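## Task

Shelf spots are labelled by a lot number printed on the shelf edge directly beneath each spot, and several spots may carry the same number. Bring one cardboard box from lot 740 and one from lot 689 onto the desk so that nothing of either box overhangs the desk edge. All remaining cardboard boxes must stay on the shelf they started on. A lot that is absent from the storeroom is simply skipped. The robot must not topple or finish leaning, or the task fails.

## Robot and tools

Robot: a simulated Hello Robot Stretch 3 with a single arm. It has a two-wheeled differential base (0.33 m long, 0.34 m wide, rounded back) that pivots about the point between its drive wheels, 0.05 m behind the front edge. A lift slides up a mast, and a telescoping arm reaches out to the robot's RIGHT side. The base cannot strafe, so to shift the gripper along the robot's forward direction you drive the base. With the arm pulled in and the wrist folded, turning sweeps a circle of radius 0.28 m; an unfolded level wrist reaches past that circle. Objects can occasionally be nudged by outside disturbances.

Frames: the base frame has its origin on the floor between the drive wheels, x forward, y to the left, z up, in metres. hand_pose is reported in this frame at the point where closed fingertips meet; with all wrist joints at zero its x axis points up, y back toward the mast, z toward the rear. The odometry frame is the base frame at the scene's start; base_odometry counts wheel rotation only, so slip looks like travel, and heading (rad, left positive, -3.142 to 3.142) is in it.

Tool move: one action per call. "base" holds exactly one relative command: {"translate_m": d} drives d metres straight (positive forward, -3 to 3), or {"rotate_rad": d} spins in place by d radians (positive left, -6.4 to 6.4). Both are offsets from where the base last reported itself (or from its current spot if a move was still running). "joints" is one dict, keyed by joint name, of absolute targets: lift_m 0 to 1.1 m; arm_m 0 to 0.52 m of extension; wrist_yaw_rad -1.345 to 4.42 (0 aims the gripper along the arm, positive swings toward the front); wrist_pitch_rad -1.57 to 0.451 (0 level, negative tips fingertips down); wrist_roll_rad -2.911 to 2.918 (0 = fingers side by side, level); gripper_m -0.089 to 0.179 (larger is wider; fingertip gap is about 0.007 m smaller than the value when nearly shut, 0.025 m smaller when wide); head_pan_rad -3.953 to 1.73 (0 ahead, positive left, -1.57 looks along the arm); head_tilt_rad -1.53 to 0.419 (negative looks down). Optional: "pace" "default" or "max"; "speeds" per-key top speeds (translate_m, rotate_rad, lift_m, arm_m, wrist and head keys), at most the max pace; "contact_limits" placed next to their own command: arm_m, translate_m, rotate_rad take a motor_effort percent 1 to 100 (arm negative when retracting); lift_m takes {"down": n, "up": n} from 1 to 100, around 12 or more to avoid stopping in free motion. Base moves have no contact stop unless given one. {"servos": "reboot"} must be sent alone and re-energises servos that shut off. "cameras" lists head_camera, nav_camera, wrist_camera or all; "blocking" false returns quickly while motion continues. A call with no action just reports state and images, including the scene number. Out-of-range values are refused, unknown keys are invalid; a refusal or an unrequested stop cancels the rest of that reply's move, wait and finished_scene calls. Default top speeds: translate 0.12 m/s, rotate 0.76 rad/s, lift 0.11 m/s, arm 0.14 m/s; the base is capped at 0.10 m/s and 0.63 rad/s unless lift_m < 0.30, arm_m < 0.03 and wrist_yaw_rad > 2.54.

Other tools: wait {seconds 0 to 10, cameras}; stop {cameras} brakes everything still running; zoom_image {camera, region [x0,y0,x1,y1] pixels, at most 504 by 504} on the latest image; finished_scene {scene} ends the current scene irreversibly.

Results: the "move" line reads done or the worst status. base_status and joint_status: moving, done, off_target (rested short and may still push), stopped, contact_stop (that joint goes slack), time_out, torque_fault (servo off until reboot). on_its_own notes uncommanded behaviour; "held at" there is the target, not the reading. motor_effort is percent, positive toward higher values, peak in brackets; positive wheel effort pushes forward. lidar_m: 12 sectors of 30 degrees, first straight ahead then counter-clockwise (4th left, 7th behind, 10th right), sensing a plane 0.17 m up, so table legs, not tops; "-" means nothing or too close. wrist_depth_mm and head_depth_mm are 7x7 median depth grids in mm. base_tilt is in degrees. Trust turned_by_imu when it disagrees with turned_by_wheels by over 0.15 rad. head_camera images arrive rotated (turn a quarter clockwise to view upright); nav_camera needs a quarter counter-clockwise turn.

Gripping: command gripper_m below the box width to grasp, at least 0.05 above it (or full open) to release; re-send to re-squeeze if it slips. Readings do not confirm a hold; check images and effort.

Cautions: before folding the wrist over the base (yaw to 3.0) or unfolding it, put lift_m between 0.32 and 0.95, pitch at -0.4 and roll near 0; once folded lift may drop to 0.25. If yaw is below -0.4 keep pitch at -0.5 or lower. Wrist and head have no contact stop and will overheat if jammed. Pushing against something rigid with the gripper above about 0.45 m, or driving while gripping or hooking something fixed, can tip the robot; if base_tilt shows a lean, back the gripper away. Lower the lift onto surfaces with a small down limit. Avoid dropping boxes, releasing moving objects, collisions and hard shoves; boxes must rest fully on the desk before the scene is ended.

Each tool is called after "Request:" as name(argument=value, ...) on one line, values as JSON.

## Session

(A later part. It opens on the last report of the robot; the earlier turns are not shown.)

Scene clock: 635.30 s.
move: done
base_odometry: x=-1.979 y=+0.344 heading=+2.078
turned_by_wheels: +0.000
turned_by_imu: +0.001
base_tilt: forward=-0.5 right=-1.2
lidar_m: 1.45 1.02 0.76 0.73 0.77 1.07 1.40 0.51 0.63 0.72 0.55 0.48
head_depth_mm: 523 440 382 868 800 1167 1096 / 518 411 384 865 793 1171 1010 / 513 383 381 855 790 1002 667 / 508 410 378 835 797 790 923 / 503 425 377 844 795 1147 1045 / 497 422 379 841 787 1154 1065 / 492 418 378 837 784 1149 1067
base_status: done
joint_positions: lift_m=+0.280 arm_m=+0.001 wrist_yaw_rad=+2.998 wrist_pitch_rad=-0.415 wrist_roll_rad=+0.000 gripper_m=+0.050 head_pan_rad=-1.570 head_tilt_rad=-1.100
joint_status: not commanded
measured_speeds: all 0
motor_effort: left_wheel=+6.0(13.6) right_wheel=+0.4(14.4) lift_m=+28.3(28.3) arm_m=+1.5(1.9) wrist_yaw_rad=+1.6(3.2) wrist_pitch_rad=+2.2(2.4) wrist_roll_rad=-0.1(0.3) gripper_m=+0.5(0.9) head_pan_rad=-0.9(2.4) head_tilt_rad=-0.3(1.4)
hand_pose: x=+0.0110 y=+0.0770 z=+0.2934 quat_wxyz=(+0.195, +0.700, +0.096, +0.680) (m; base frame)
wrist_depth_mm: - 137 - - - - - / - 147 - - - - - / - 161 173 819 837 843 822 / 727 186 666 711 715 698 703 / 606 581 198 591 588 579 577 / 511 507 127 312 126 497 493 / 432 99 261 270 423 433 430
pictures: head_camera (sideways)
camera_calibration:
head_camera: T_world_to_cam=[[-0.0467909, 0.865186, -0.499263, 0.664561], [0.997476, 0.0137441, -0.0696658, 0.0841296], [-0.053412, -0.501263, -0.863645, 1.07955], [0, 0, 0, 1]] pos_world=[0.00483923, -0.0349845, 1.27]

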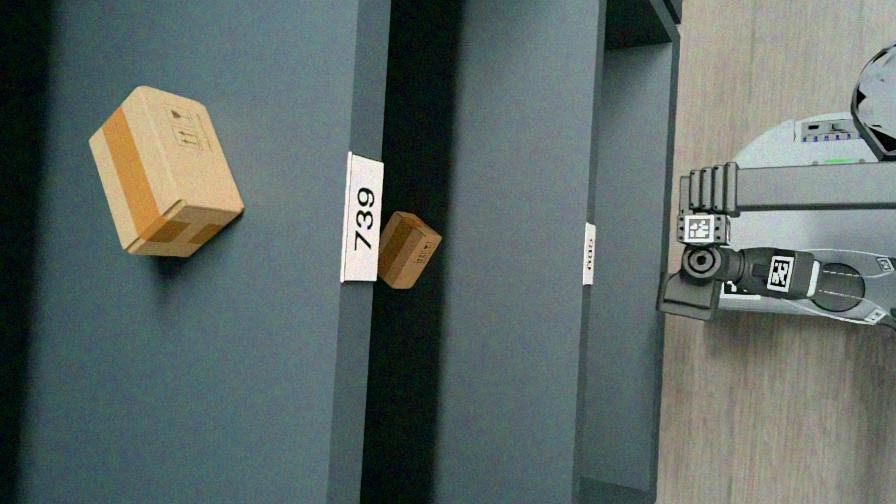

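Zoom the lower labels.

Request:
zoom_image(camera="head_camera", region=[560, 210, 640, 300])

Request:
move(base={"translate_m": -0.94}, pace="max", cameras=["head_camera"])

Request:
zoom_image(camera="head_camera", region=[570, 210, 650, 300])

Request:
move(base={"translate_m": -0.94}, pace="max", cameras=["head_camera"])

Request:
zoom_image(camera="head_camera", region=[570, 210, 650, 300])

Scaled by 5.600 from the camera's 896x504 image, which has a finer 1280x720 frame.

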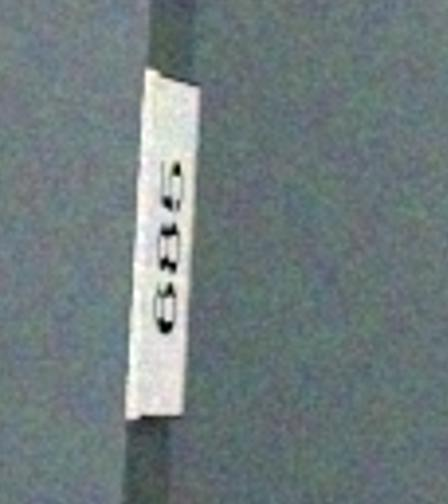

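Scene clock: 648.87 s.
move: done
base_odometry: x=-1.522 y=-0.478 heading=+2.078
turned_by_wheels: +0.000
turned_by_imu: -0.001
base_tilt: forward=-0.4 right=-1.2
lidar_m: 1.35 1.05 0.78 0.75 0.79 1.10 1.39 0.50 0.63 0.70 0.55 0.47
head_depth_mm: 523 441 379 838 787 1165 1094 / 517 437 377 846 783 1175 1010 / 502 423 374 842 789 1001 667 / 430 413 372 811 782 789 922 / 503 425 368 830 779 1140 1042 / 498 422 366 829 774 1151 1070 / 493 418 365 834 771 1146 1064
base_status: done
joint_positions: lift_m=+0.280 arm_m=+0.001 wrist_yaw_rad=+2.998 wrist_pitch_rad=-0.415 wrist_roll_rad=+0.000 gripper_m=+0.050 head_pan_rad=-1.570 head_tilt_rad=-1.100
joint_status: not commanded
measured_speeds: all 0
motor_effort: left_wheel=+0.1(14.4) right_wheel=-10.0(14.3) lift_m=+27.7(30.9) arm_m=+5.6(5.7) wrist_yaw_rad=+1.8(3.4) wrist_pitch_rad=+2.1(2.3) wrist_roll_rad=+0.1(0.3) gripper_m=+0.4(0.9) head_pan_rad=-0.2(1.4) head_tilt_rad=-1.3(1.8)
hand_pose: x=+0.0110 y=+0.0770 z=+0.2934 quat_wxyz=(+0.195, +0.700, +0.096, +0.680) (m; base frame)
wrist_depth_mm: - 137 - - - - - / - 147 - - - - - / - 162 172 850 843 839 825 / 728 185 664 711 703 708 690 / 603 579 199 582 580 581 577 / 511 509 127 311 125 498 499 / 433 100 261 270 422 430 433
pictures: head_camera (sideways)
camera_calibration:
head_camera: T_world_to_cam=[[-0.0467909, 0.865186, -0.499263, 0.664561], [0.997476, 0.0137441, -0.0696658, 0.0841296], [-0.053412, -0.501263, -0.863645, 1.07955], [0, 0, 0, 1]] pos_world=[0.00483923, -0.0349845, 1.27]

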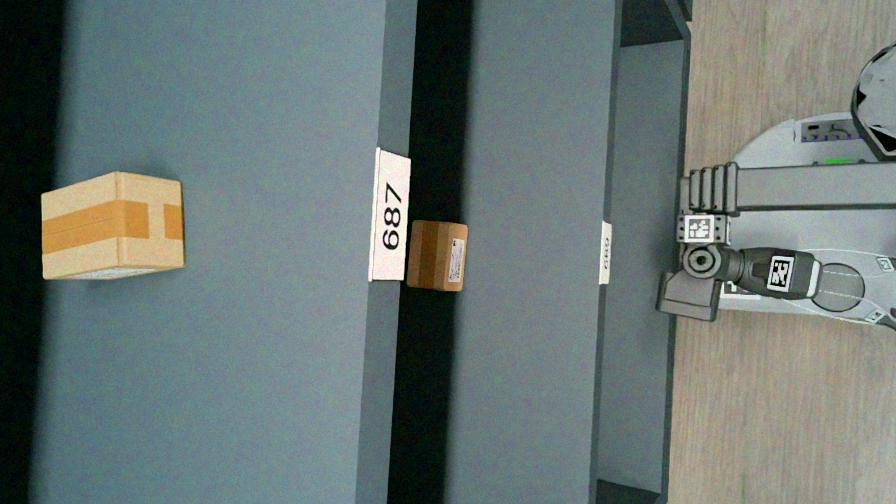

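Scaled by 5.600 from the camera's 896x504 image, which has a finer 1280x720 frame.

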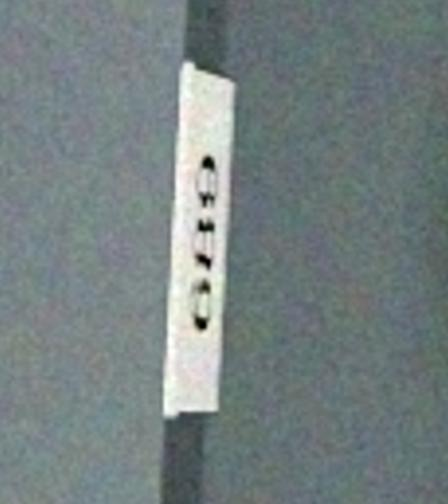

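Scene clock: 653.37 s.
move: done
base_odometry: x=-1.065 y=-1.299 heading=+2.079
turned_by_wheels: +0.000
turned_by_imu: -0.001
base_tilt: forward=-0.2 right=-1.2
lidar_m: 1.35 1.08 0.80 0.77 0.81 1.13 1.39 0.50 0.63 0.68 0.55 0.46
head_depth_mm: 523 440 380 824 775 1156 1094 / 518 371 377 821 772 1159 1009 / 512 366 374 817 776 1001 667 / 508 430 371 795 773 789 923 / 503 425 369 819 768 1141 1042 / 498 422 366 814 767 1144 1069 / 492 418 363 809 758 1137 1066
base_status: done
joint_positions: lift_m=+0.280 arm_m=+0.001 wrist_yaw_rad=+2.998 wrist_pitch_rad=-0.415 wrist_roll_rad=+0.000 gripper_m=+0.050 head_pan_rad=-1.570 head_tilt_rad=-1.100
joint_status: not commanded
measured_speeds: all 0
motor_effort: left_wheel=-0.3(14.2) right_wheel=-10.2(14.4) lift_m=+27.7(30.7) arm_m=+8.0(8.0) wrist_yaw_rad=+0.3(3.3) wrist_pitch_rad=+2.2(2.4) wrist_roll_rad=-0.1(0.3) gripper_m=+0.3(1.0) head_pan_rad=+0.3(1.3) head_tilt_rad=-0.9(2.0)
hand_pose: x=+0.0110 y=+0.0770 z=+0.2934 quat_wxyz=(+0.195, +0.700, +0.096, +0.680) (m; base frame)
wrist_depth_mm: - 137 - - - - - / - 147 - - - - - / - 162 193 848 856 844 834 / 730 186 665 713 713 711 704 / 604 585 199 589 582 584 574 / 514 510 127 310 126 498 498 / 435 99 260 269 427 435 432
pictures: head_camera (sideways)
camera_calibration:
head_camera: T_world_to_cam=[[-0.0467909, 0.865186, -0.499263, 0.664561], [0.997476, 0.0137441, -0.0696658, 0.0841296], [-0.053412, -0.501263, -0.863645, 1.07955], [0, 0, 0, 1]] pos_world=[0.00483923, -0.0349845, 1.27]

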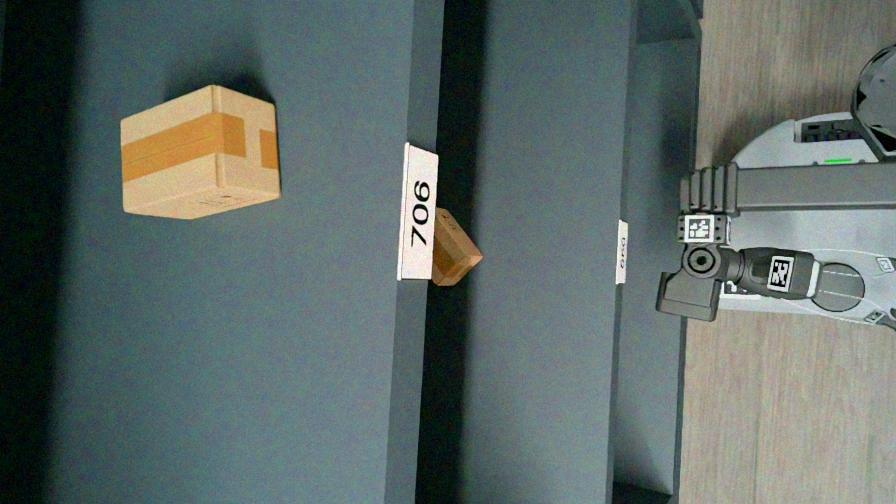

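Scaled by 5.600 from the camera's 896x504 image, which has a finer 1280x720 frame.

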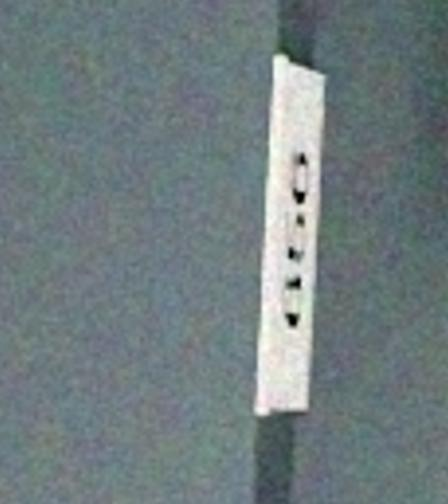

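Request:
move(base={"rotate_rad": 0.26}, pace="max")

Request:
move(base={"translate_m": 0.96}, pace="max")

Request:
move(base={"rotate_rad": -0.26}, joints={"lift_m": 0.55, "wrist_pitch_rad": -0.4, "head_pan_rad": -1.57, "head_tilt_rad": -0.7}, pace="max")

Request:
move(joints={"wrist_yaw_rad": 0.0, "gripper_m": 0.179}, pace="max", cameras=["head_camera", "wrist_camera"])

Scene clock: 688.73 s.
move: done
base_odometry: x=-1.065 y=-1.299 heading=+2.338
turned_by_wheels: +0.260
turned_by_imu: +0.255
base_tilt: forward=-0.4 right=-1.2
lidar_m: 1.51 0.89 0.78 0.78 0.91 1.42 0.50 0.51 0.68 0.68 0.46 0.48
head_depth_mm: 524 375 367 349 774 1097 1096 / 519 436 377 351 772 1117 1009 / 513 433 375 789 765 745 666 / 508 430 372 827 772 790 921 / 502 426 368 833 781 1147 1046 / 498 423 373 844 790 1166 1068 / 492 419 379 808 989 1160 1067
base_status: done
joint_positions: lift_m=+0.280 arm_m=+0.001 wrist_yaw_rad=+2.998 wrist_pitch_rad=-0.415 wrist_roll_rad=+0.000 gripper_m=+0.050 head_pan_rad=-1.570 head_tilt_rad=-1.100
joint_status: not commanded
measured_speeds: all 0
motor_effort: left_wheel=-6.5(14.5) right_wheel=+7.5(12.8) lift_m=+27.6(28.0) arm_m=+9.0(9.5) wrist_yaw_rad=+1.7(2.8) wrist_pitch_rad=+2.2(2.3) wrist_roll_rad=+0.0(0.3) gripper_m=+0.2(0.7) head_pan_rad=+1.1(2.0) head_tilt_rad=-1.6(2.4)
hand_pose: x=+0.0110 y=+0.0770 z=+0.2934 quat_wxyz=(+0.195, +0.700, +0.096, +0.680) (m; base frame)
wrist_depth_mm: - 137 - - - - - / - 147 - - - - - / 920 162 818 862 834 - - / 723 186 661 710 702 702 693 / 603 578 198 594 585 577 577 / 510 509 127 309 125 491 496 / 437 99 260 269 422 430 429
pictures: none

Scene clock: 693.30 s.
move: done
base_odometry: x=-1.731 y=-0.608 heading=+2.338
turned_by_wheels: +0.000
turned_by_imu: +0.001
base_tilt: forward=-0.4 right=-1.2
lidar_m: 1.01 0.59 0.51 0.51 0.60 1.06 1.45 0.65 0.87 0.81 0.64 1.44
head_depth_mm: 524 980 991 882 1264 1200 1097 / 520 1018 966 890 1268 1196 1012 / 514 1051 955 906 1273 997 667 / 508 1065 968 1310 1279 790 920 / 515 1065 960 1319 1278 1153 1043 / 521 900 934 1239 1289 1166 1069 / 528 720 854 1323 1287 1161 1065
base_status: done
joint_positions: lift_m=+0.280 arm_m=+0.001 wrist_yaw_rad=+2.998 wrist_pitch_rad=-0.415 wrist_roll_rad=+0.000 gripper_m=+0.050 head_pan_rad=-1.570 head_tilt_rad=-1.100
joint_status: not commanded
measured_speeds: all 0
motor_effort: left_wheel=+1.9(9.9) right_wheel=+5.1(17.0) lift_m=+25.1(27.6) arm_m=+7.9(9.4) wrist_yaw_rad=+0.8(3.0) wrist_pitch_rad=+2.3(2.3) wrist_roll_rad=-0.2(0.4) gripper_m=+0.3(0.8) head_pan_rad=+2.0(2.2) head_tilt_rad=-2.0(2.8)
hand_pose: x=+0.0110 y=+0.0770 z=+0.2934 quat_wxyz=(+0.195, +0.700, +0.096, +0.680) (m; base frame)
wrist_depth_mm: - 137 533 523 503 478 467 / - 147 - - 534 521 494 / - 161 169 - - - 536 / 730 186 189 655 - - - / 602 578 198 584 582 583 576 / 514 512 127 312 125 497 490 / 437 99 261 270 422 431 429
pictures: none

Scene clock: 695.90 s.
move: done
base_odometry: x=-1.731 y=-0.608 heading=+2.078
turned_by_wheels: -0.260
turned_by_imu: -0.255
base_tilt: forward=-0.2 right=-1.2
lidar_m: 1.85 0.72 0.53 0.52 0.54 0.75 2.20 0.69 0.65 0.94 0.64 1.37
head_depth_mm: 767 855 711 583 1009 870 1110 / 768 857 705 578 997 864 1119 / 769 856 698 1122 989 881 1124 / 769 859 650 1122 952 878 1119 / 773 861 679 1111 973 874 1115 / 774 847 672 1102 971 864 1116 / 774 854 665 1066 967 862 1110
base_status: done
joint_positions: lift_m=+0.550 arm_m=+0.001 wrist_yaw_rad=+2.998 wrist_pitch_rad=-0.415 wrist_roll_rad=+0.000 gripper_m=+0.050 head_pan_rad=-1.570 head_tilt_rad=-0.698
joint_status: all done
measured_speeds: all 0
motor_effort: left_wheel=+6.2(13.6) right_wheel=-9.1(14.1) lift_m=+28.0(34.4) arm_m=+6.1(8.8) wrist_yaw_rad=+2.0(3.0) wrist_pitch_rad=+2.2(5.1) wrist_roll_rad=+0.0(0.3) gripper_m=+0.4(0.9) head_pan_rad=+2.4(2.8) head_tilt_rad=-6.0(6.2)
hand_pose: x=+0.0110 y=+0.0769 z=+0.5634 quat_wxyz=(+0.195, +0.700, +0.096, +0.680) (m; base frame)
wrist_depth_mm: 482 137 505 513 527 529 533 / 524 147 534 549 - - - / - 161 170 - - - - / - 178 187 - - - - / - - 197 - 150 - - / - - 127 805 124 815 808 / 739 689 282 715 703 714 705
pictures: none

Scene clock: 697.73 s.
move: done
base_odometry: x=-1.731 y=-0.608 heading=+2.078
turned_by_wheels: +0.000
turned_by_imu: +0.000
base_tilt: forward=-0.3 right=-1.2
lidar_m: 1.85 0.72 0.53 0.52 0.54 0.75 2.20 0.69 0.65 0.94 0.64 1.37
head_depth_mm: 767 856 711 582 1001 870 1119 / 768 855 702 576 997 888 1123 / 770 858 694 1120 992 882 1106 / 770 859 649 1118 949 874 1106 / 772 858 677 1111 973 867 1098 / 771 851 669 1100 969 865 1110 / 778 851 660 1066 961 858 1110
base_status: not commanded
joint_positions: lift_m=+0.550 arm_m=+0.001 wrist_yaw_rad=+0.003 wrist_pitch_rad=-0.415 wrist_roll_rad=+0.000 gripper_m=+0.179 head_pan_rad=-1.570 head_tilt_rad=-0.700
joint_status: all done
measured_speeds: all 0
motor_effort: left_wheel=+5.7(6.1) right_wheel=-9.6(9.8) lift_m=+23.8(27.6) arm_m=+5.2(6.9) wrist_yaw_rad=-3.3(8.6) wrist_pitch_rad=+2.4(2.4) wrist_roll_rad=+0.1(0.3) gripper_m=+0.7(86.2) head_pan_rad=+2.4(3.3) head_tilt_rad=-5.9(6.6)
hand_pose: x=-0.0208 y=-0.3703 z=+0.5633 quat_wxyz=(+0.692, +0.147, -0.691, -0.145) (m; base frame)
wrist_depth_mm: 493 - - 426 - - 594 / 458 463 455 422 448 438 432 / 341 341 335 333 328 325 324 / 313 302 296 292 287 280 278 / 478 148 - - - - - / 118 139 - - - - - / 117 - - - - - 105
pictures: head_camera (sideways), wrist_camera
camera_calibration:
head_camera: T_world_to_cam=[[-0.0466354, 0.602552, -0.796716, 1.05215], [0.997488, -0.0144782, -0.0693373, 0.0837399], [-0.0533143, -0.797948, -0.600363, 0.737175], [0, 0, 0, 1]] pos_world=[0.00483999, -0.0445364, 1.28665]
wrist_camera: T_world_to_cam=[[-0.998878, -0.0400181, -0.0253221, -0.0147369], [-0.00249984, 0.578522, -0.815663, 0.706205], [0.0472907, -0.814684, -0.577973, 0.191032], [0, 0, 0, 1]] pos_world=[-0.021989, -0.253514, 0.686064]

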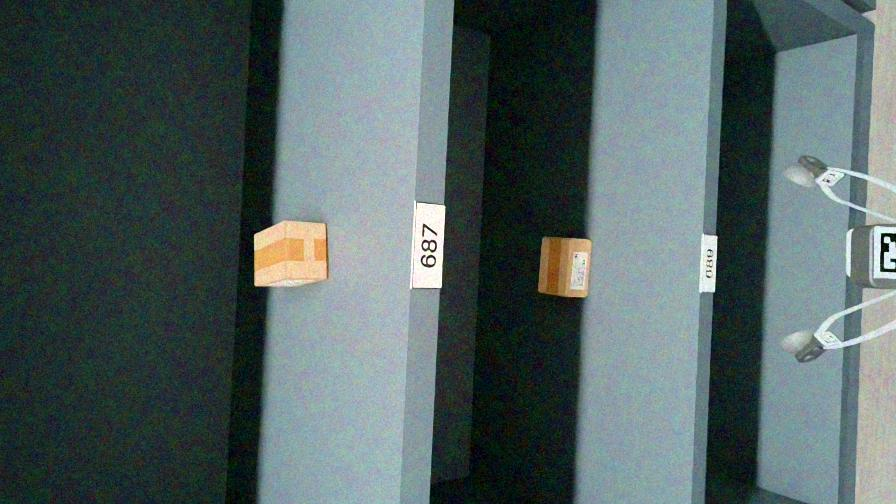

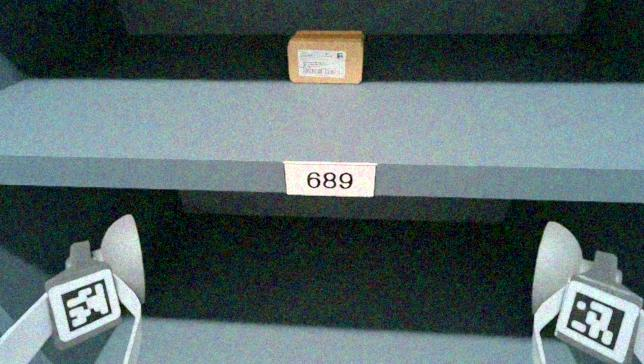

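Request:
move(base={"translate_m": 0.015}, joints={"lift_m": 0.52, "wrist_pitch_rad": -0.22}, pace="max")

Request:
move(joints={"lift_m": 0.505, "arm_m": 0.2}, cameras=["wrist_camera"])

Scene clock: 715.50 s.
move: done
base_odometry: x=-1.739 y=-0.595 heading=+2.079
turned_by_wheels: +0.000
turned_by_imu: +0.000
base_tilt: forward=-0.3 right=-1.2
lidar_m: 1.85 0.72 0.53 0.51 0.54 0.75 2.20 0.68 0.66 0.94 0.63 1.37
head_depth_mm: 766 854 710 582 1006 874 1117 / 767 860 700 578 997 884 1124 / 771 859 691 1123 990 878 1109 / 771 859 651 1121 948 876 1106 / 772 855 679 1106 976 869 1100 / 776 852 667 1100 969 862 1111 / 775 854 659 1026 961 859 1106
base_status: done
joint_positions: lift_m=+0.520 arm_m=+0.001 wrist_yaw_rad=+0.003 wrist_pitch_rad=-0.243 wrist_roll_rad=+0.000 gripper_m=+0.179 head_pan_rad=-1.570 head_tilt_rad=-0.700
joint_status: all done
measured_speeds: all 0
motor_effort: left_wheel=+5.2(10.7) right_wheel=+4.1(8.2) lift_m=+27.7(27.7) arm_m=+2.4(3.6) wrist_yaw_rad=-2.4(4.5) wrist_pitch_rad=+3.7(5.4) wrist_roll_rad=-0.2(0.3) gripper_m=+0.7(0.9) head_pan_rad=+3.4(3.6) head_tilt_rad=-6.0(6.5)
hand_pose: x=-0.0208 y=-0.3885 z=+0.5737 quat_wxyz=(+0.702, +0.087, -0.701, -0.085) (m; base frame)
wrist_depth_mm: 474 - - - - - 589 / 481 - - - - - 628 / 442 485 477 433 467 467 458 / 331 329 328 325 326 322 321 / 305 293 290 284 279 274 271 / 118 140 - - - - - / 118 - - - - - 105
pictures: none

Scene clock: 718.20 s.
move: done
base_odometry: x=-1.739 y=-0.595 heading=+2.079
turned_by_wheels: +0.000
turned_by_imu: +0.000
base_tilt: forward=-0.2 right=-1.4
lidar_m: 1.85 0.72 0.53 0.51 0.54 0.74 2.20 0.68 0.66 0.94 0.64 1.37
head_depth_mm: 767 857 710 581 1003 868 1113 / 768 858 702 578 997 883 1109 / 766 858 689 1121 991 814 568 / 771 861 651 1119 948 678 1094 / 773 859 676 1110 974 870 1119 / 775 847 668 1102 966 866 1116 / 774 853 660 1027 964 856 1107
base_status: not commanded
joint_positions: lift_m=+0.505 arm_m=+0.200 wrist_yaw_rad=+0.003 wrist_pitch_rad=-0.242 wrist_roll_rad=+0.000 gripper_m=+0.179 head_pan_rad=-1.570 head_tilt_rad=-0.700
joint_status: all done
measured_speeds: all 0
motor_effort: left_wheel=+5.2(5.7) right_wheel=+3.3(4.7) lift_m=+25.1(28.7) arm_m=+13.2(15.4) wrist_yaw_rad=-3.2(4.3) wrist_pitch_rad=+3.5(3.7) wrist_roll_rad=+0.1(0.3) gripper_m=+0.8(1.2) head_pan_rad=+3.7(4.3) head_tilt_rad=-5.2(6.4)
hand_pose: x=-0.0208 y=-0.5880 z=+0.5590 quat_wxyz=(+0.702, +0.086, -0.701, -0.085) (m; base frame)
wrist_depth_mm: 454 - - - - - - / 457 - - - - - - / 431 428 425 254 384 413 410 / 295 293 291 254 271 287 286 / 236 222 222 220 220 219 217 / 118 142 179 178 178 177 176 / 118 146 150 149 149 149 107
pictures: wrist_camera
camera_calibration:
wrist_camera: T_world_to_cam=[[-0.998874, -0.0436662, -0.0185364, -0.0294629], [-0.00200168, 0.429202, -0.903206, 0.789817], [0.0473954, -0.902153, -0.428806, -0.123628], [0, 0, 0, 1]] pos_world=[-0.0219894, -0.451808, 0.659809]

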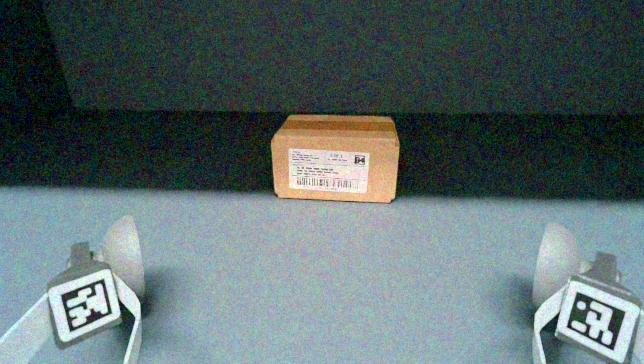

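Request:
move(joints={"arm_m": 0.335, "lift_m": 0.508}, contact_limits={"arm_m": 35})

Request:
move(joints={"gripper_m": 0.03}, cameras=["wrist_camera"])

Request:
move(joints={"lift_m": 0.57}, cameras=["wrist_camera"])

Scene clock: 730.57 s.
move: done
base_odometry: x=-1.739 y=-0.595 heading=+2.079
turned_by_wheels: +0.000
turned_by_imu: +0.000
base_tilt: forward=-0.3 right=-1.2
lidar_m: 1.85 0.72 0.53 0.51 0.54 0.75 2.20 0.68 0.66 0.94 0.63 1.37
head_depth_mm: 767 855 709 581 1000 867 1114 / 768 856 703 578 993 885 1114 / 768 859 690 1119 963 645 568 / 771 861 651 1127 942 831 1121 / 771 858 677 1107 953 870 1120 / 773 849 668 1100 968 864 1112 / 775 850 661 1027 962 863 1112
base_status: not commanded
joint_positions: lift_m=+0.508 arm_m=+0.335 wrist_yaw_rad=+0.003 wrist_pitch_rad=-0.242 wrist_roll_rad=+0.000 gripper_m=+0.179 head_pan_rad=-1.570 head_tilt_rad=-0.700
joint_status: all done
measured_speeds: all 0
motor_effort: left_wheel=+4.8(5.7) right_wheel=+3.9(4.4) lift_m=+29.0(33.2) arm_m=+13.1(15.5) wrist_yaw_rad=-2.5(4.5) wrist_pitch_rad=+3.6(3.7) wrist_roll_rad=-0.1(0.3) gripper_m=+0.5(1.1) head_pan_rad=+3.4(4.1) head_tilt_rad=-5.0(5.8)
contact_limits: arm_m 35 (drawing in: default 32, maximum 55; extending or still: default 41, maximum 69)
hand_pose: x=-0.0208 y=-0.7230 z=+0.5620 quat_wxyz=(+0.702, +0.086, -0.701, -0.085) (m; base frame)
wrist_depth_mm: - - - - - - - / - - - - - - - / 371 - - - - - - / 301 299 298 295 293 290 291 / 228 217 137 137 151 223 222 / 118 145 127 121 119 180 180 / 144 148 140 133 127 152 105
pictures: none

Scene clock: 732.57 s.
move: done
base_odometry: x=-1.739 y=-0.595 heading=+2.079
turned_by_wheels: +0.000
turned_by_imu: +0.000
base_tilt: forward=-0.4 right=-1.3
lidar_m: 1.85 0.72 0.53 0.51 0.54 0.75 2.20 0.68 0.66 0.94 0.63 1.37
head_depth_mm: 768 854 711 581 1004 869 1116 / 768 859 701 578 995 888 1116 / 769 860 691 1127 990 643 568 / 771 858 648 1118 942 830 1126 / 771 859 678 1109 972 870 1114 / 773 852 667 1106 970 863 1111 / 779 853 660 1026 963 859 1106
base_status: not commanded
joint_positions: lift_m=+0.508 arm_m=+0.335 wrist_yaw_rad=+0.003 wrist_pitch_rad=-0.240 wrist_roll_rad=+0.000 gripper_m=+0.031 head_pan_rad=-1.570 head_tilt_rad=-0.700
joint_status: all done
measured_speeds: all 0
motor_effort: left_wheel=+5.0(5.6) right_wheel=+4.1(4.5) lift_m=+26.6(29.2) arm_m=+7.7(13.3) wrist_yaw_rad=-2.2(4.4) wrist_pitch_rad=+3.3(3.6) wrist_roll_rad=+0.3(0.3) gripper_m=-25.9(96.9) head_pan_rad=+3.1(3.9) head_tilt_rad=-4.6(5.5)
contact_limits: arm_m 35 (drawing in: default 32, maximum 55; extending or still: default 41, maximum 69)
hand_pose: x=-0.0208 y=-0.7231 z=+0.5624 quat_wxyz=(+0.702, +0.086, -0.702, -0.084) (m; base frame)
wrist_depth_mm: - - - - - - - / - - - - - - - / - - - - - - - / 302 300 298 297 296 293 293 / 230 228 138 138 145 224 224 / 184 184 138 134 123 174 181 / 159 144 148 144 135 143 152
pictures: wrist_camera
camera_calibration:
wrist_camera: T_world_to_cam=[[-0.998874, -0.0436966, -0.018464, -0.0353618], [-0.00200154, 0.427704, -0.903917, 0.850106], [0.0473953, -0.902862, -0.42731, -0.245406], [0, 0, 0, 1]] pos_world=[-0.0219894, -0.586706, 0.662908]

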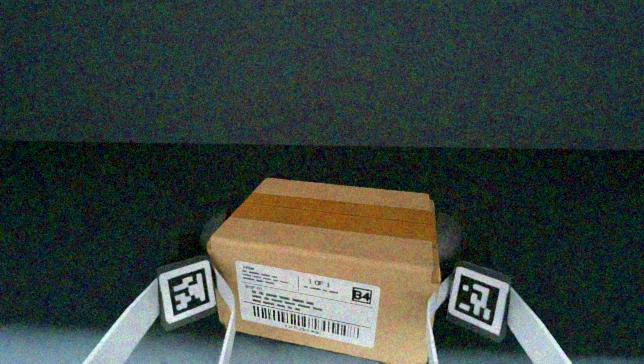

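Scene clock: 733.97 s.
move: done
base_odometry: x=-1.739 y=-0.595 heading=+2.079
turned_by_wheels: +0.000
turned_by_imu: +0.000
base_tilt: forward=-0.5 right=-1.2
lidar_m: 1.85 0.72 0.53 0.51 0.54 0.74 2.20 0.68 0.66 0.94 0.63 1.37
head_depth_mm: 765 857 709 581 1007 868 1114 / 767 854 701 578 996 862 1098 / 766 859 689 1127 693 651 1106 / 770 861 648 1117 740 831 1128 / 774 857 676 1107 969 869 1119 / 771 849 667 1098 965 862 1113 / 776 851 659 1023 961 859 1112
base_status: not commanded
joint_positions: lift_m=+0.570 arm_m=+0.335 wrist_yaw_rad=+0.003 wrist_pitch_rad=-0.242 wrist_roll_rad=+0.000 gripper_m=+0.034 head_pan_rad=-1.570 head_tilt_rad=-0.700
joint_status: all done
measured_speeds: all 0
motor_effort: left_wheel=+4.9(5.7) right_wheel=+3.6(4.3) lift_m=+31.8(33.9) arm_m=+5.0(8.3) wrist_yaw_rad=-3.9(5.2) wrist_pitch_rad=+3.7(3.8) wrist_roll_rad=+0.1(0.3) gripper_m=-10.6(26.0) head_pan_rad=+3.0(3.9) head_tilt_rad=-4.5(5.1)
contact_limits: arm_m 35 (drawing in: default 32, maximum 55; extending or still: default 41, maximum 69)
hand_pose: x=-0.0208 y=-0.7229 z=+0.6238 quat_wxyz=(+0.702, +0.087, -0.701, -0.085) (m; base frame)
wrist_depth_mm: - - - - - - - / - - - - - - - / - - - - - - - / 413 416 391 175 - - - / 337 336 138 138 146 329 330 / 273 260 139 135 123 249 267 / 236 213 151 142 133 210 224
pictures: wrist_camera
camera_calibration:
wrist_camera: T_world_to_cam=[[-0.998874, -0.0436509, -0.0185694, -0.034122], [-0.00200142, 0.42989, -0.902879, 0.906545], [0.0473943, -0.901826, -0.429493, -0.216899], [0, 0, 0, 1]] pos_world=[-0.0219894, -0.586809, 0.72471]

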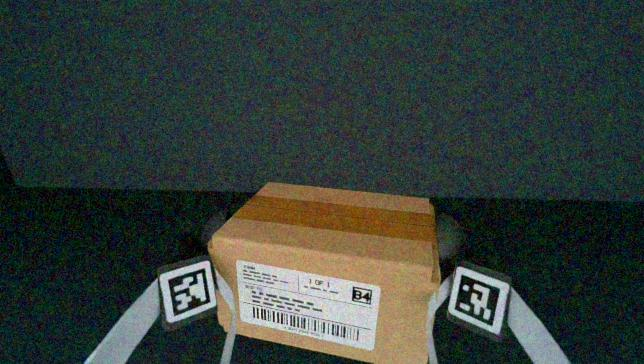

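Request:
move(joints={"arm_m": 0.0})

Request:
move(joints={"wrist_yaw_rad": 1.57, "lift_m": 0.6}, cameras=["wrist_camera", "nav_camera"])

Request:
move(base={"translate_m": 1.25})

Request:
move(base={"translate_m": 0.62}, cameras=["nav_camera"])

Scene clock: 761.10 s.
move: done
base_odometry: x=-1.739 y=-0.595 heading=+2.079
turned_by_wheels: +0.000
turned_by_imu: +0.000
base_tilt: forward=-0.4 right=-1.2
lidar_m: 1.85 0.71 0.53 0.51 0.54 0.75 2.20 0.68 0.66 0.94 0.63 1.37
head_depth_mm: 764 855 711 580 997 867 1119 / 768 855 703 577 999 884 1122 / 770 860 692 1121 988 861 1129 / 771 860 649 1118 982 813 503 / 769 855 675 1104 973 847 1121 / 776 850 668 1099 965 866 1115 / 775 850 659 1027 963 857 1107
base_status: not commanded
joint_positions: lift_m=+0.570 arm_m=+0.001 wrist_yaw_rad=+0.003 wrist_pitch_rad=-0.242 wrist_roll_rad=+0.000 gripper_m=+0.034 head_pan_rad=-1.570 head_tilt_rad=-0.700
joint_status: all done
measured_speeds: all 0
motor_effort: left_wheel=+5.6(5.8) right_wheel=+3.8(4.6) lift_m=+23.8(31.5) arm_m=-13.1(15.3) wrist_yaw_rad=-2.2(5.1) wrist_pitch_rad=+3.7(3.8) wrist_roll_rad=-0.1(0.3) gripper_m=-10.7(11.1) head_pan_rad=+2.7(3.5) head_tilt_rad=-3.7(4.6)
hand_pose: x=-0.0208 y=-0.3885 z=+0.6238 quat_wxyz=(+0.702, +0.087, -0.701, -0.085) (m; base frame)
wrist_depth_mm: 477 - - - - - 593 / 480 - - - - - 631 / 481 - - 542 - - 579 / 445 446 445 444 441 433 436 / 338 338 139 139 147 333 332 / 450 125 138 135 123 290 292 / 465 124 147 140 131 - -
pictures: none

Scene clock: 762.90 s.
move: done
base_odometry: x=-1.739 y=-0.595 heading=+2.079
turned_by_wheels: +0.000
turned_by_imu: +0.000
base_tilt: forward=-0.4 right=-1.3
lidar_m: 1.85 0.72 0.53 0.52 0.54 0.75 2.20 0.68 0.66 0.94 0.63 1.37
head_depth_mm: 765 853 711 582 998 870 1116 / 768 856 703 579 993 885 1123 / 771 861 691 1118 991 877 1126 / 771 859 650 1118 978 874 1126 / 773 856 677 1108 973 871 1120 / 773 853 669 1105 971 864 1119 / 776 854 663 1023 966 861 1109
base_status: not commanded
joint_positions: lift_m=+0.600 arm_m=+0.001 wrist_yaw_rad=+1.567 wrist_pitch_rad=-0.243 wrist_roll_rad=+0.000 gripper_m=+0.034 head_pan_rad=-1.570 head_tilt_rad=-0.700
joint_status: all done
measured_speeds: all 0
motor_effort: left_wheel=+5.3(5.7) right_wheel=+3.2(4.8) lift_m=+31.0(32.8) arm_m=-11.6(13.3) wrist_yaw_rad=+2.4(5.7) wrist_pitch_rad=+3.7(3.9) wrist_roll_rad=-0.1(0.3) gripper_m=-11.0(11.0) head_pan_rad=+2.8(3.4) head_tilt_rad=-4.0(4.5)
hand_pose: x=+0.2216 y=-0.1465 z=+0.6537 quat_wxyz=(+0.558, +0.556, -0.436, +0.435) (m; base frame)
wrist_depth_mm: - - - - - - - / - - - - - - - / - - - - - - - / - - - - - - 503 / - - 138 139 146 - - / - 123 138 135 123 124 478 / - 856 838 141 133 125 432
pictures: nav_camera (sideways), wrist_camera
camera_calibration:
nav_camera: T_world_to_cam=[[0.0176176, -0.623786, 0.781397, -0.973545], [-0.999787, -0.0194277, 0.00703246, 0.047077], [0.010794, -0.781354, -0.623995, 0.76522], [0, 0, 0, 1]] pos_world=[0.0559587, -0.00846158, 1.23789]
wrist_camera: T_world_to_cam=[[0.0371156, -0.999137, -0.0186299, -0.135768], [-0.430215, 0.000850803, -0.902726, 0.718077], [0.901963, 0.0415201, -0.429812, 0.253397], [0, 0, 0, 1]] pos_world=[0.0854122, -0.146783, 0.75461]

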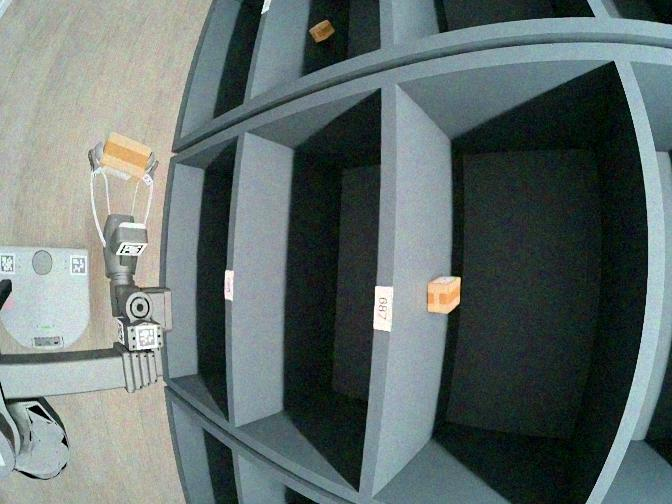

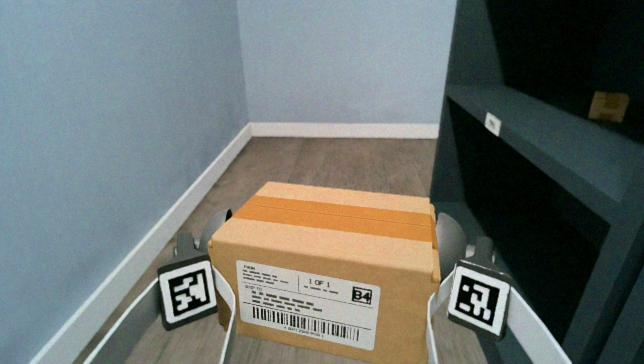

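Scene clock: 776.53 s.
move: done
base_odometry: x=-2.346 y=+0.497 heading=+2.079
turned_by_wheels: +0.000
turned_by_imu: +0.001
base_tilt: forward=-0.5 right=-1.3
lidar_m: 1.15 0.68 0.50 0.49 0.51 0.71 2.09 0.91 1.00 0.53 1.60 1.18
head_depth_mm: 788 881 708 1148 995 895 1137 / 789 883 702 1138 991 1214 1137 / 792 883 695 1130 993 1209 1128 / 794 873 684 1132 977 1204 1128 / 630 679 613 671 895 897 1125 / 413 466 553 1912 1594 1360 1154 / 2723 2981 2799 2061 1614 1358 1156
base_status: done
joint_positions: lift_m=+0.600 arm_m=+0.001 wrist_yaw_rad=+1.567 wrist_pitch_rad=-0.243 wrist_roll_rad=+0.000 gripper_m=+0.034 head_pan_rad=-1.570 head_tilt_rad=-0.700
joint_status: not commanded
measured_speeds: all 0
motor_effort: left_wheel=+7.7(11.7) right_wheel=+1.1(11.5) lift_m=+24.7(31.3) arm_m=-3.1(12.3) wrist_yaw_rad=+1.7(3.5) wrist_pitch_rad=+3.7(3.9) wrist_roll_rad=+0.1(0.3) gripper_m=-10.5(11.3) head_pan_rad=+2.1(3.5) head_tilt_rad=-2.1(4.0)
hand_pose: x=+0.2216 y=-0.1465 z=+0.6537 quat_wxyz=(+0.558, +0.556, -0.436, +0.435) (m; base frame)
wrist_depth_mm: - - - - - - - / - - - - - - - / - - - - - - - / - - - - - - - / - - 138 139 146 - - / - 122 138 135 123 - - / - 853 838 141 132 839 886
pictures: none

Scene clock: 783.87 s.
move: done
base_odometry: x=-2.648 y=+1.039 heading=+2.079
turned_by_wheels: +0.000
turned_by_imu: +0.000
base_tilt: forward=-0.2 right=-1.3
lidar_m: 0.53 0.56 0.49 0.47 0.49 0.68 2.03 0.74 0.72 1.92 0.74 0.55
head_depth_mm: 2709 2891 2864 2183 1333 1298 1163 / 2714 2993 3008 2149 1691 1391 1184 / 2727 3023 2932 2115 1675 1384 1174 / 2719 3016 2859 2117 1657 1375 1172 / 2745 3051 2852 2113 1658 1363 1165 / 2073 2133 2237 2006 1626 1358 1158 / 1425 1468 1505 1542 1529 1349 1154
base_status: done
joint_positions: lift_m=+0.600 arm_m=+0.001 wrist_yaw_rad=+1.567 wrist_pitch_rad=-0.243 wrist_roll_rad=+0.000 gripper_m=+0.034 head_pan_rad=-1.570 head_tilt_rad=-0.700
joint_status: not commanded
measured_speeds: all 0
motor_effort: left_wheel=+7.9(11.8) right_wheel=+1.6(10.9) lift_m=+24.9(25.8) arm_m=+1.8(3.2) wrist_yaw_rad=+2.4(3.9) wrist_pitch_rad=+3.7(3.9) wrist_roll_rad=-0.2(0.3) gripper_m=-10.4(11.2) head_pan_rad=+1.9(2.7) head_tilt_rad=-0.5(2.7)
hand_pose: x=+0.2216 y=-0.1465 z=+0.6537 quat_wxyz=(+0.558, +0.556, -0.436, +0.435) (m; base frame)
wrist_depth_mm: - - - - - - - / - - - - - - - / - - - - - - - / - - - 176 - - - / - - 138 139 146 - - / - - 138 134 123 122 - / - 93 147 140 131 - -
pictures: nav_camera (sideways)
camera_calibration:
nav_camera: T_world_to_cam=[[0.0176176, -0.623786, 0.781397, -0.973545], [-0.999787, -0.0194277, 0.00703246, 0.047077], [0.010794, -0.781354, -0.623995, 0.76522], [0, 0, 0, 1]] pos_world=[0.0559587, -0.00846158, 1.23789]

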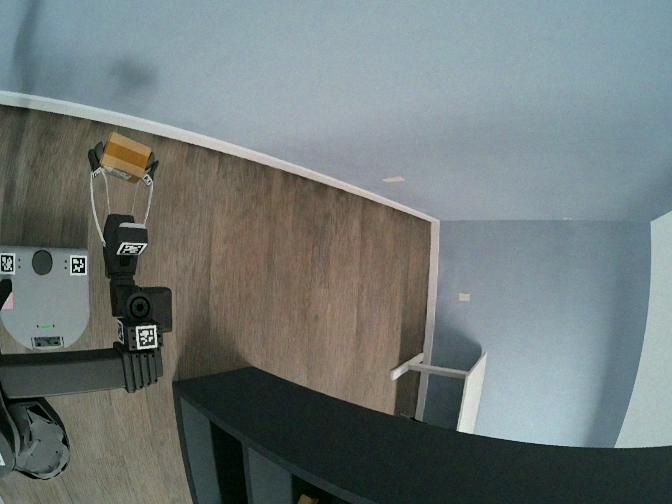

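Request:
move(base={"rotate_rad": -1.571})

Request:
move(base={"translate_m": 1.0})

Request:
move(base={"translate_m": 1.0}, joints={"head_pan_rad": 0.3, "head_tilt_rad": -0.4}, cameras=["nav_camera", "head_camera"])

Scene clock: 795.50 s.
move: done
base_odometry: x=-2.648 y=+1.039 heading=+0.508
turned_by_wheels: -1.571
turned_by_imu: -1.545
base_tilt: forward=-0.2 right=-1.2
lidar_m: 1.82 0.73 0.55 0.54 0.56 0.49 0.47 0.50 0.70 2.15 0.73 0.72
head_depth_mm: 1565 1494 1441 1376 1338 1302 1167 / 2478 2325 2210 2003 1683 1388 1180 / 3515 3747 2978 2132 1667 1383 1181 / 3452 3892 2894 2104 1655 1373 1174 / 3475 3730 2889 2082 1648 1371 1175 / 1960 2169 2408 2023 1650 1359 1161 / 1868 2051 1469 1699 1579 1351 1158
base_status: done
joint_positions: lift_m=+0.600 arm_m=+0.001 wrist_yaw_rad=+1.567 wrist_pitch_rad=-0.243 wrist_roll_rad=+0.000 gripper_m=+0.034 head_pan_rad=-1.570 head_tilt_rad=-0.700
joint_status: not commanded
measured_speeds: all 0
motor_effort: left_wheel=+8.0(11.9) right_wheel=-9.8(13.7) lift_m=+26.4(26.8) arm_m=-1.5(5.0) wrist_yaw_rad=+1.6(3.3) wrist_pitch_rad=+3.8(3.9) wrist_roll_rad=-0.1(0.3) gripper_m=-10.6(11.1) head_pan_rad=+1.5(2.1) head_tilt_rad=-1.1(1.9)
hand_pose: x=+0.2216 y=-0.1465 z=+0.6537 quat_wxyz=(+0.558, +0.556, -0.436, +0.435) (m; base frame)
wrist_depth_mm: - - - - - - - / - - - - - - - / - - - - - - - / - - - - - - - / - - 138 138 146 - - / - 122 138 135 123 122 - / - 834 843 141 133 125 -
pictures: none

Scene clock: 806.63 s.
move: done
base_odometry: x=-1.774 y=+1.526 heading=+0.508
turned_by_wheels: +0.000
turned_by_imu: +0.000
base_tilt: forward=-0.3 right=-1.1
lidar_m: 1.69 0.69 0.51 0.50 0.52 0.74 1.46 1.53 0.54 0.52 2.40 2.04
head_depth_mm: 405 451 511 587 694 845 1074 / 406 453 514 590 699 853 1090 / 408 455 515 595 702 862 1095 / 3418 3657 2611 1953 1063 927 1112 / 3501 3793 2846 2093 1652 1365 1163 / 3318 3597 2819 2085 1649 1351 1164 / 3555 3777 2788 2044 1630 1349 1155
base_status: done
joint_positions: lift_m=+0.600 arm_m=+0.001 wrist_yaw_rad=+1.567 wrist_pitch_rad=-0.243 wrist_roll_rad=+0.000 gripper_m=+0.034 head_pan_rad=-1.570 head_tilt_rad=-0.700
joint_status: not commanded
measured_speeds: all 0
motor_effort: left_wheel=+2.9(11.6) right_wheel=+6.6(10.3) lift_m=+27.5(28.7) arm_m=-12.7(14.2) wrist_yaw_rad=+2.0(3.7) wrist_pitch_rad=+3.8(3.9) wrist_roll_rad=+0.0(0.3) gripper_m=-10.3(11.3) head_pan_rad=+1.1(2.3) head_tilt_rad=+0.6(1.4)
hand_pose: x=+0.2216 y=-0.1465 z=+0.6537 quat_wxyz=(+0.558, +0.556, -0.436, +0.435) (m; base frame)
wrist_depth_mm: - - - - - - - / - - - - - - - / - - - - - - - / - - - - - - - / 700 - 138 139 146 - - / - - 139 134 123 - - / - 846 835 141 133 835 877
pictures: none

Scene clock: 817.77 s.
move: done
base_odometry: x=-0.901 y=+2.012 heading=+0.508
turned_by_wheels: +0.000
turned_by_imu: +0.000
base_tilt: forward=-0.3 right=-1.2
lidar_m: 1.29 0.63 0.47 0.46 0.48 0.68 2.12 1.14 1.47 3.81 1.27 1.33
head_depth_mm: 1034 1086 1153 1228 1322 1406 1425 / 1070 1125 1200 1276 1363 1468 1415 / 1109 1169 1241 1324 1426 1540 1411 / 1120 1192 1272 1370 1472 1588 1409 / 919 978 1043 1119 1207 1317 1319 / 751 790 834 876 935 995 1064 / 634 660 692 724 761 799 848
base_status: done
joint_positions: lift_m=+0.600 arm_m=+0.001 wrist_yaw_rad=+1.567 wrist_pitch_rad=-0.243 wrist_roll_rad=+0.000 gripper_m=+0.034 head_pan_rad=+0.300 head_tilt_rad=-0.400
joint_status: all done
measured_speeds: all 0
motor_effort: left_wheel=+2.8(10.4) right_wheel=+5.9(10.7) lift_m=+29.7(30.4) arm_m=-11.5(13.6) wrist_yaw_rad=+1.7(3.7) wrist_pitch_rad=+3.8(3.9) wrist_roll_rad=-0.1(0.4) gripper_m=-10.4(11.4) head_pan_rad=-3.1(5.5) head_tilt_rad=-4.3(7.8)
hand_pose: x=+0.2216 y=-0.1465 z=+0.6537 quat_wxyz=(+0.558, +0.556, -0.436, +0.435) (m; base frame)
wrist_depth_mm: - - - - - - - / - - - - - - - / - - - - - - - / - - - - - - - / - - 138 138 146 - - / - - 138 135 123 - - / - 124 832 141 133 828 879
pictures: head_camera (sideways), nav_camera (sideways)
camera_calibration:
head_camera: T_world_to_cam=[[-0.31145, -0.144803, -0.939165, 1.23954], [-0.2615, 0.963224, -0.0617928, 0.0816669], [0.913574, 0.226346, -0.337862, 0.389754], [0, 0, 0, 1]] pos_world=[0.051341, 0.0126061, 1.30086]
nav_camera: T_world_to_cam=[[0.343642, 0.124145, 0.930859, -1.17052], [0.310347, -0.950545, 0.0122008, 0.0324093], [0.886338, 0.284696, -0.365175, 0.423074], [0, 0, 0, 1]] pos_world=[0.0171949, 0.0556729, 1.24369]

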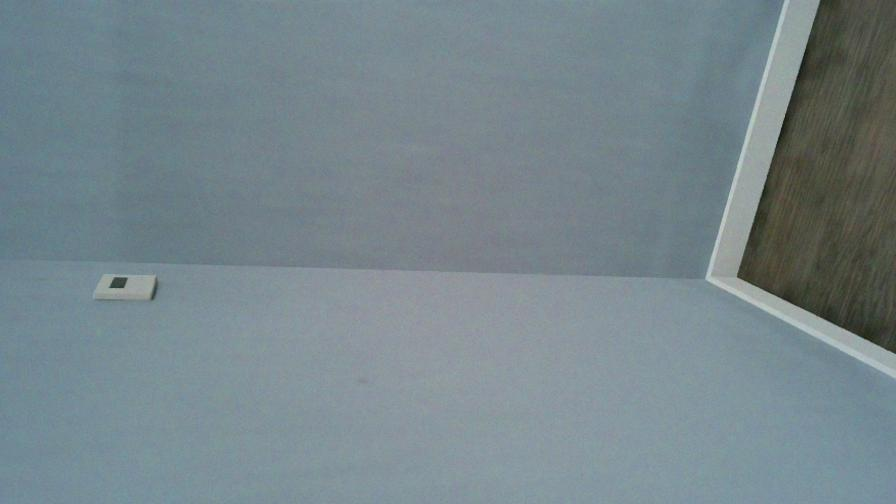

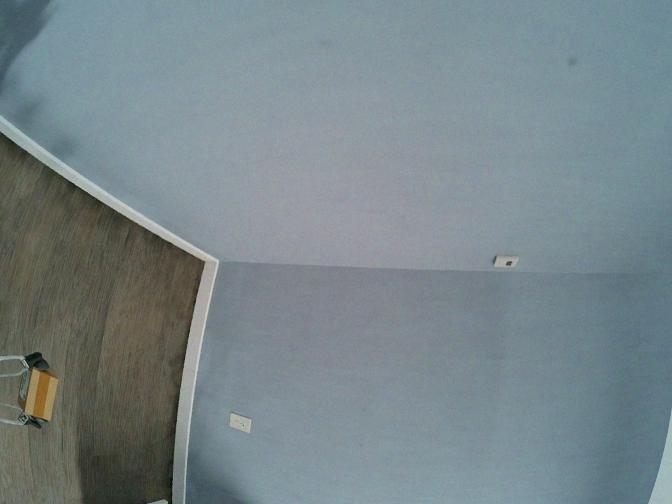

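Request:
move(base={"rotate_rad": 1.571}, joints={"head_pan_rad": -2.0, "head_tilt_rad": -0.4}, cameras=["head_camera"])

Request:
move(base={"translate_m": -1.15}, joints={"head_pan_rad": -1.57, "head_tilt_rad": -0.4, "lift_m": 0.86}, cameras=["head_camera"])

Scene clock: 830.93 s.
move: done
base_odometry: x=-0.901 y=+2.012 heading=+2.079
turned_by_wheels: +1.571
turned_by_imu: +1.546
base_tilt: forward=-0.4 right=-1.2
lidar_m: 0.46 0.48 0.67 1.98 1.26 1.45 3.78 1.28 1.33 1.29 0.64 0.47
head_depth_mm: 1371 1474 1608 1665 1325 1445 1420 / 1299 1397 1507 1597 1803 1773 1428 / 1237 1326 1426 1537 1692 1757 1414 / 1188 1268 1358 1467 1582 1688 1408 / 1131 1213 1287 1385 1495 1593 1402 / 1089 1157 1234 1323 1410 1537 1392 / 1046 1107 1175 1262 1341 1448 1390
base_status: done
joint_positions: lift_m=+0.600 arm_m=+0.001 wrist_yaw_rad=+1.567 wrist_pitch_rad=-0.243 wrist_roll_rad=+0.000 gripper_m=+0.034 head_pan_rad=-2.002 head_tilt_rad=-0.400
joint_status: all done
measured_speeds: all 0
motor_effort: left_wheel=-8.4(12.4) right_wheel=+9.9(12.1) lift_m=+30.5(31.6) arm_m=-13.4(14.3) wrist_yaw_rad=+1.6(3.4) wrist_pitch_rad=+3.7(3.9) wrist_roll_rad=-0.1(0.3) gripper_m=-10.4(11.2) head_pan_rad=+3.6(4.6) head_tilt_rad=-3.5(6.2)
hand_pose: x=+0.2216 y=-0.1465 z=+0.6537 quat_wxyz=(+0.558, +0.556, -0.436, +0.435) (m; base frame)
wrist_depth_mm: - - - - - - - / - - - - - - - / - - - - - - - / - - - 176 - - - / - - 138 139 147 - - / - - 138 135 123 122 - / - 92 147 140 131 - -
pictures: head_camera (sideways)
camera_calibration:
head_camera: T_world_to_cam=[[0.100068, 0.328579, -0.93916, 1.23704], [0.891742, -0.448301, -0.061829, 0.0746199], [-0.441343, -0.831301, -0.337868, 0.397975], [0, 0, 0, 1]] pos_world=[-0.0146874, -0.0421777, 1.30086]

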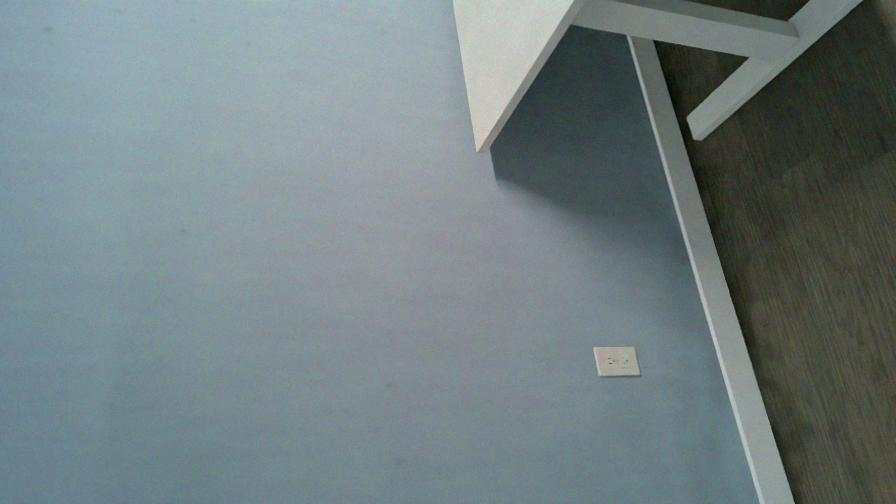

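Scene clock: 843.57 s.
move: done
base_odometry: x=-0.342 y=+1.007 heading=+2.078
turned_by_wheels: +0.000
turned_by_imu: -0.001
base_tilt: forward=-0.2 right=-1.2
lidar_m: 1.60 1.67 1.05 1.02 1.07 1.48 2.67 0.89 0.92 0.80 1.32 1.65
head_depth_mm: 1052 1124 1199 1283 1117 817 643 / 1054 1127 1203 1290 1108 809 642 / 1054 1126 1202 1287 1095 804 637 / 1065 1124 1208 1300 1085 800 634 / 1061 1131 1202 1299 1081 796 631 / 1062 1126 1217 1302 1072 791 627 / 1062 1130 1209 1298 1405 817 625
base_status: done
joint_positions: lift_m=+0.860 arm_m=+0.001 wrist_yaw_rad=+1.567 wrist_pitch_rad=-0.243 wrist_roll_rad=+0.000 gripper_m=+0.034 head_pan_rad=-1.570 head_tilt_rad=-0.400
joint_status: all done
measured_speeds: all 0
motor_effort: left_wheel=-8.7(13.0) right_wheel=-2.0(12.4) lift_m=+30.6(33.8) arm_m=-12.2(13.9) wrist_yaw_rad=+1.8(3.3) wrist_pitch_rad=+3.8(3.9) wrist_roll_rad=+0.0(0.3) gripper_m=-10.5(11.3) head_pan_rad=-2.4(5.7) head_tilt_rad=-2.6(7.9)
hand_pose: x=+0.2216 y=-0.1465 z=+0.9137 quat_wxyz=(+0.558, +0.556, -0.436, +0.435) (m; base frame)
wrist_depth_mm: - - - - - - - / - - - - - - - / - - - - - - - / - - - - - - - / - - 139 138 146 - - / - 124 139 135 123 - - / - - - 141 133 - -
pictures: head_camera (sideways)
camera_calibration:
head_camera: T_world_to_cam=[[-0.0466057, 0.34032, -0.939154, 1.23791], [0.997505, -0.0340445, -0.061838, 0.0740156], [-0.0530177, -0.939693, -0.337885, 0.395684], [0, 0, 0, 1]] pos_world=[0.00484093, -0.0469439, 1.30086]

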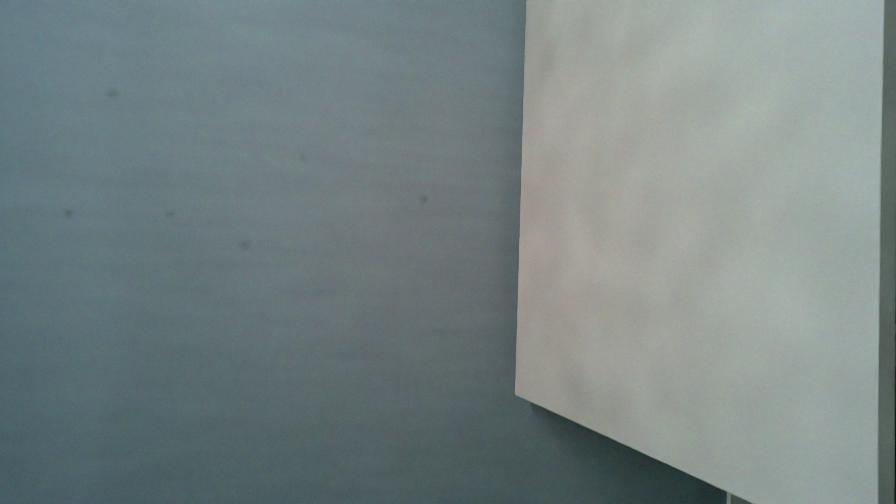

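Request:
move(base={"translate_m": -0.1}, joints={"wrist_yaw_rad": 0.0})

Request:
move(joints={"arm_m": 0.32, "lift_m": 0.76})

Request:
move(joints={"lift_m": 0.685}, speeds={"lift_m": 0.025}, contact_limits={"lift_m": {"down": 14}}, cameras=["wrist_camera"])

Scene clock: 860.17 s.
move: done
base_odometry: x=-0.293 y=+0.920 heading=+2.079
turned_by_wheels: +0.000
turned_by_imu: +0.000
base_tilt: forward=-0.4 right=-1.3
lidar_m: 1.70 1.77 1.05 1.02 1.07 1.48 2.58 1.27 0.82 0.82 0.83 1.75
head_depth_mm: 1055 1115 1201 1293 1117 817 644 / 1057 1121 1198 1288 1110 813 641 / 1057 1121 1204 1284 1100 804 437 / 1058 1123 1203 1285 1087 799 423 / 1059 1125 1203 1294 1081 796 591 / 1061 1128 1210 1300 1072 792 628 / 1063 1136 1206 1296 1115 787 628
base_status: done
joint_positions: lift_m=+0.860 arm_m=+0.001 wrist_yaw_rad=+0.003 wrist_pitch_rad=-0.243 wrist_roll_rad=+0.000 gripper_m=+0.034 head_pan_rad=-1.570 head_tilt_rad=-0.400
joint_status: all done
measured_speeds: all 0
motor_effort: left_wheel=-4.4(13.5) right_wheel=-7.5(8.5) lift_m=+30.1(30.7) arm_m=-11.7(12.8) wrist_yaw_rad=-3.7(9.3) wrist_pitch_rad=+3.8(3.9) wrist_roll_rad=+0.2(0.3) gripper_m=-10.4(11.3) head_pan_rad=-3.0(3.6) head_tilt_rad=-2.4(2.8)
hand_pose: x=-0.0207 y=-0.3885 z=+0.9137 quat_wxyz=(+0.702, +0.087, -0.701, -0.085) (m; base frame)
wrist_depth_mm: - - - - - - - / - - - - - - - / - - - - - - - / - - - 175 - - - / - - 138 138 146 - - / - - 138 135 123 122 - / - 92 147 140 131 - -
pictures: none

Scene clock: 863.73 s.
move: done
base_odometry: x=-0.293 y=+0.920 heading=+2.079
turned_by_wheels: +0.000
turned_by_imu: +0.000
base_tilt: forward=-0.4 right=-1.2
lidar_m: 1.70 1.78 1.05 1.02 1.07 1.49 2.58 1.27 0.82 0.83 0.83 1.75
head_depth_mm: 1051 1118 1202 1288 1120 816 645 / 1056 1120 1199 1287 1110 494 371 / 1057 1126 1205 1288 1103 487 620 / 1062 1129 1202 1290 1088 509 614 / 1058 1129 1202 1294 1078 794 632 / 1060 1127 1204 1299 1073 790 628 / 1063 1130 1212 1300 1114 785 625
base_status: not commanded
joint_positions: lift_m=+0.760 arm_m=+0.320 wrist_yaw_rad=+0.003 wrist_pitch_rad=-0.243 wrist_roll_rad=+0.000 gripper_m=+0.034 head_pan_rad=-1.570 head_tilt_rad=-0.400
joint_status: all done
measured_speeds: all 0
motor_effort: left_wheel=-4.5(5.0) right_wheel=-7.5(8.2) lift_m=+30.2(31.1) arm_m=+14.1(15.8) wrist_yaw_rad=-2.4(4.6) wrist_pitch_rad=+3.9(4.0) wrist_roll_rad=-0.2(0.3) gripper_m=-11.1(11.2) head_pan_rad=-3.4(3.8) head_tilt_rad=-1.7(2.8)
hand_pose: x=-0.0207 y=-0.7079 z=+0.8136 quat_wxyz=(+0.702, +0.087, -0.701, -0.085) (m; base frame)
wrist_depth_mm: - - - - - - - / - - - - - - - / - - - - - - - / - - - 176 - - - / - - 138 139 146 - - / - - 138 135 123 122 - / - 92 147 140 131 - -
pictures: none

Scene clock: 867.13 s.
move: done
base_odometry: x=-0.293 y=+0.920 heading=+2.079
turned_by_wheels: +0.000
turned_by_imu: +0.000
base_tilt: forward=-0.3 right=-1.4
lidar_m: 1.70 1.78 1.05 1.02 1.07 1.49 2.57 1.28 0.82 0.83 0.83 1.75
head_depth_mm: 1053 1122 1200 1290 1121 817 644 / 1058 1126 1203 1287 1110 812 470 / 1054 1123 1196 1292 1101 724 513 / 1056 1125 1202 1291 1089 618 538 / 1060 1126 1209 1295 1079 795 633 / 1063 1123 1210 1287 1071 791 628 / 1062 1133 1209 1293 1115 787 624
base_status: not commanded
joint_positions: lift_m=+0.685 arm_m=+0.320 wrist_yaw_rad=+0.003 wrist_pitch_rad=-0.204 wrist_roll_rad=-0.001 gripper_m=+0.034 head_pan_rad=-1.570 head_tilt_rad=-0.400
joint_status: all done
measured_speeds: all 0
motor_effort: left_wheel=-4.0(5.0) right_wheel=-7.4(8.2) lift_m=+20.7(28.9) arm_m=+13.8(14.5) wrist_yaw_rad=-2.1(4.4) wrist_pitch_rad=-3.4(4.0) wrist_roll_rad=+0.3(0.4) gripper_m=-10.4(11.6) head_pan_rad=-2.5(3.6) head_tilt_rad=-2.2(2.6)
contact_limits: lift_m down 14 (down: maximum 72; up: maximum 65)
hand_pose: x=-0.0207 y=-0.7110 z=+0.7482 quat_wxyz=(+0.704, +0.073, -0.703, -0.071) (m; base frame)
wrist_depth_mm: - - - - - - - / - - - - - - - / - - - - - - - / - - - 174 - - - / - - 138 137 145 - - / - - 138 134 123 122 - / - 92 147 141 132 - -
pictures: wrist_camera
camera_calibration:
wrist_camera: T_world_to_cam=[[-0.998867, -0.0448102, -0.0159986, -0.0339546], [-0.00300252, 0.394935, -0.918704, 1.00064], [0.0474857, -0.917615, -0.394623, -0.19001], [0, 0, 0, 1]] pos_world=[-0.021889, -0.571067, 0.843771]

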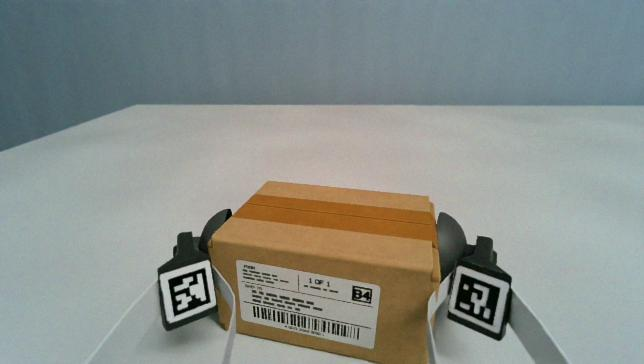

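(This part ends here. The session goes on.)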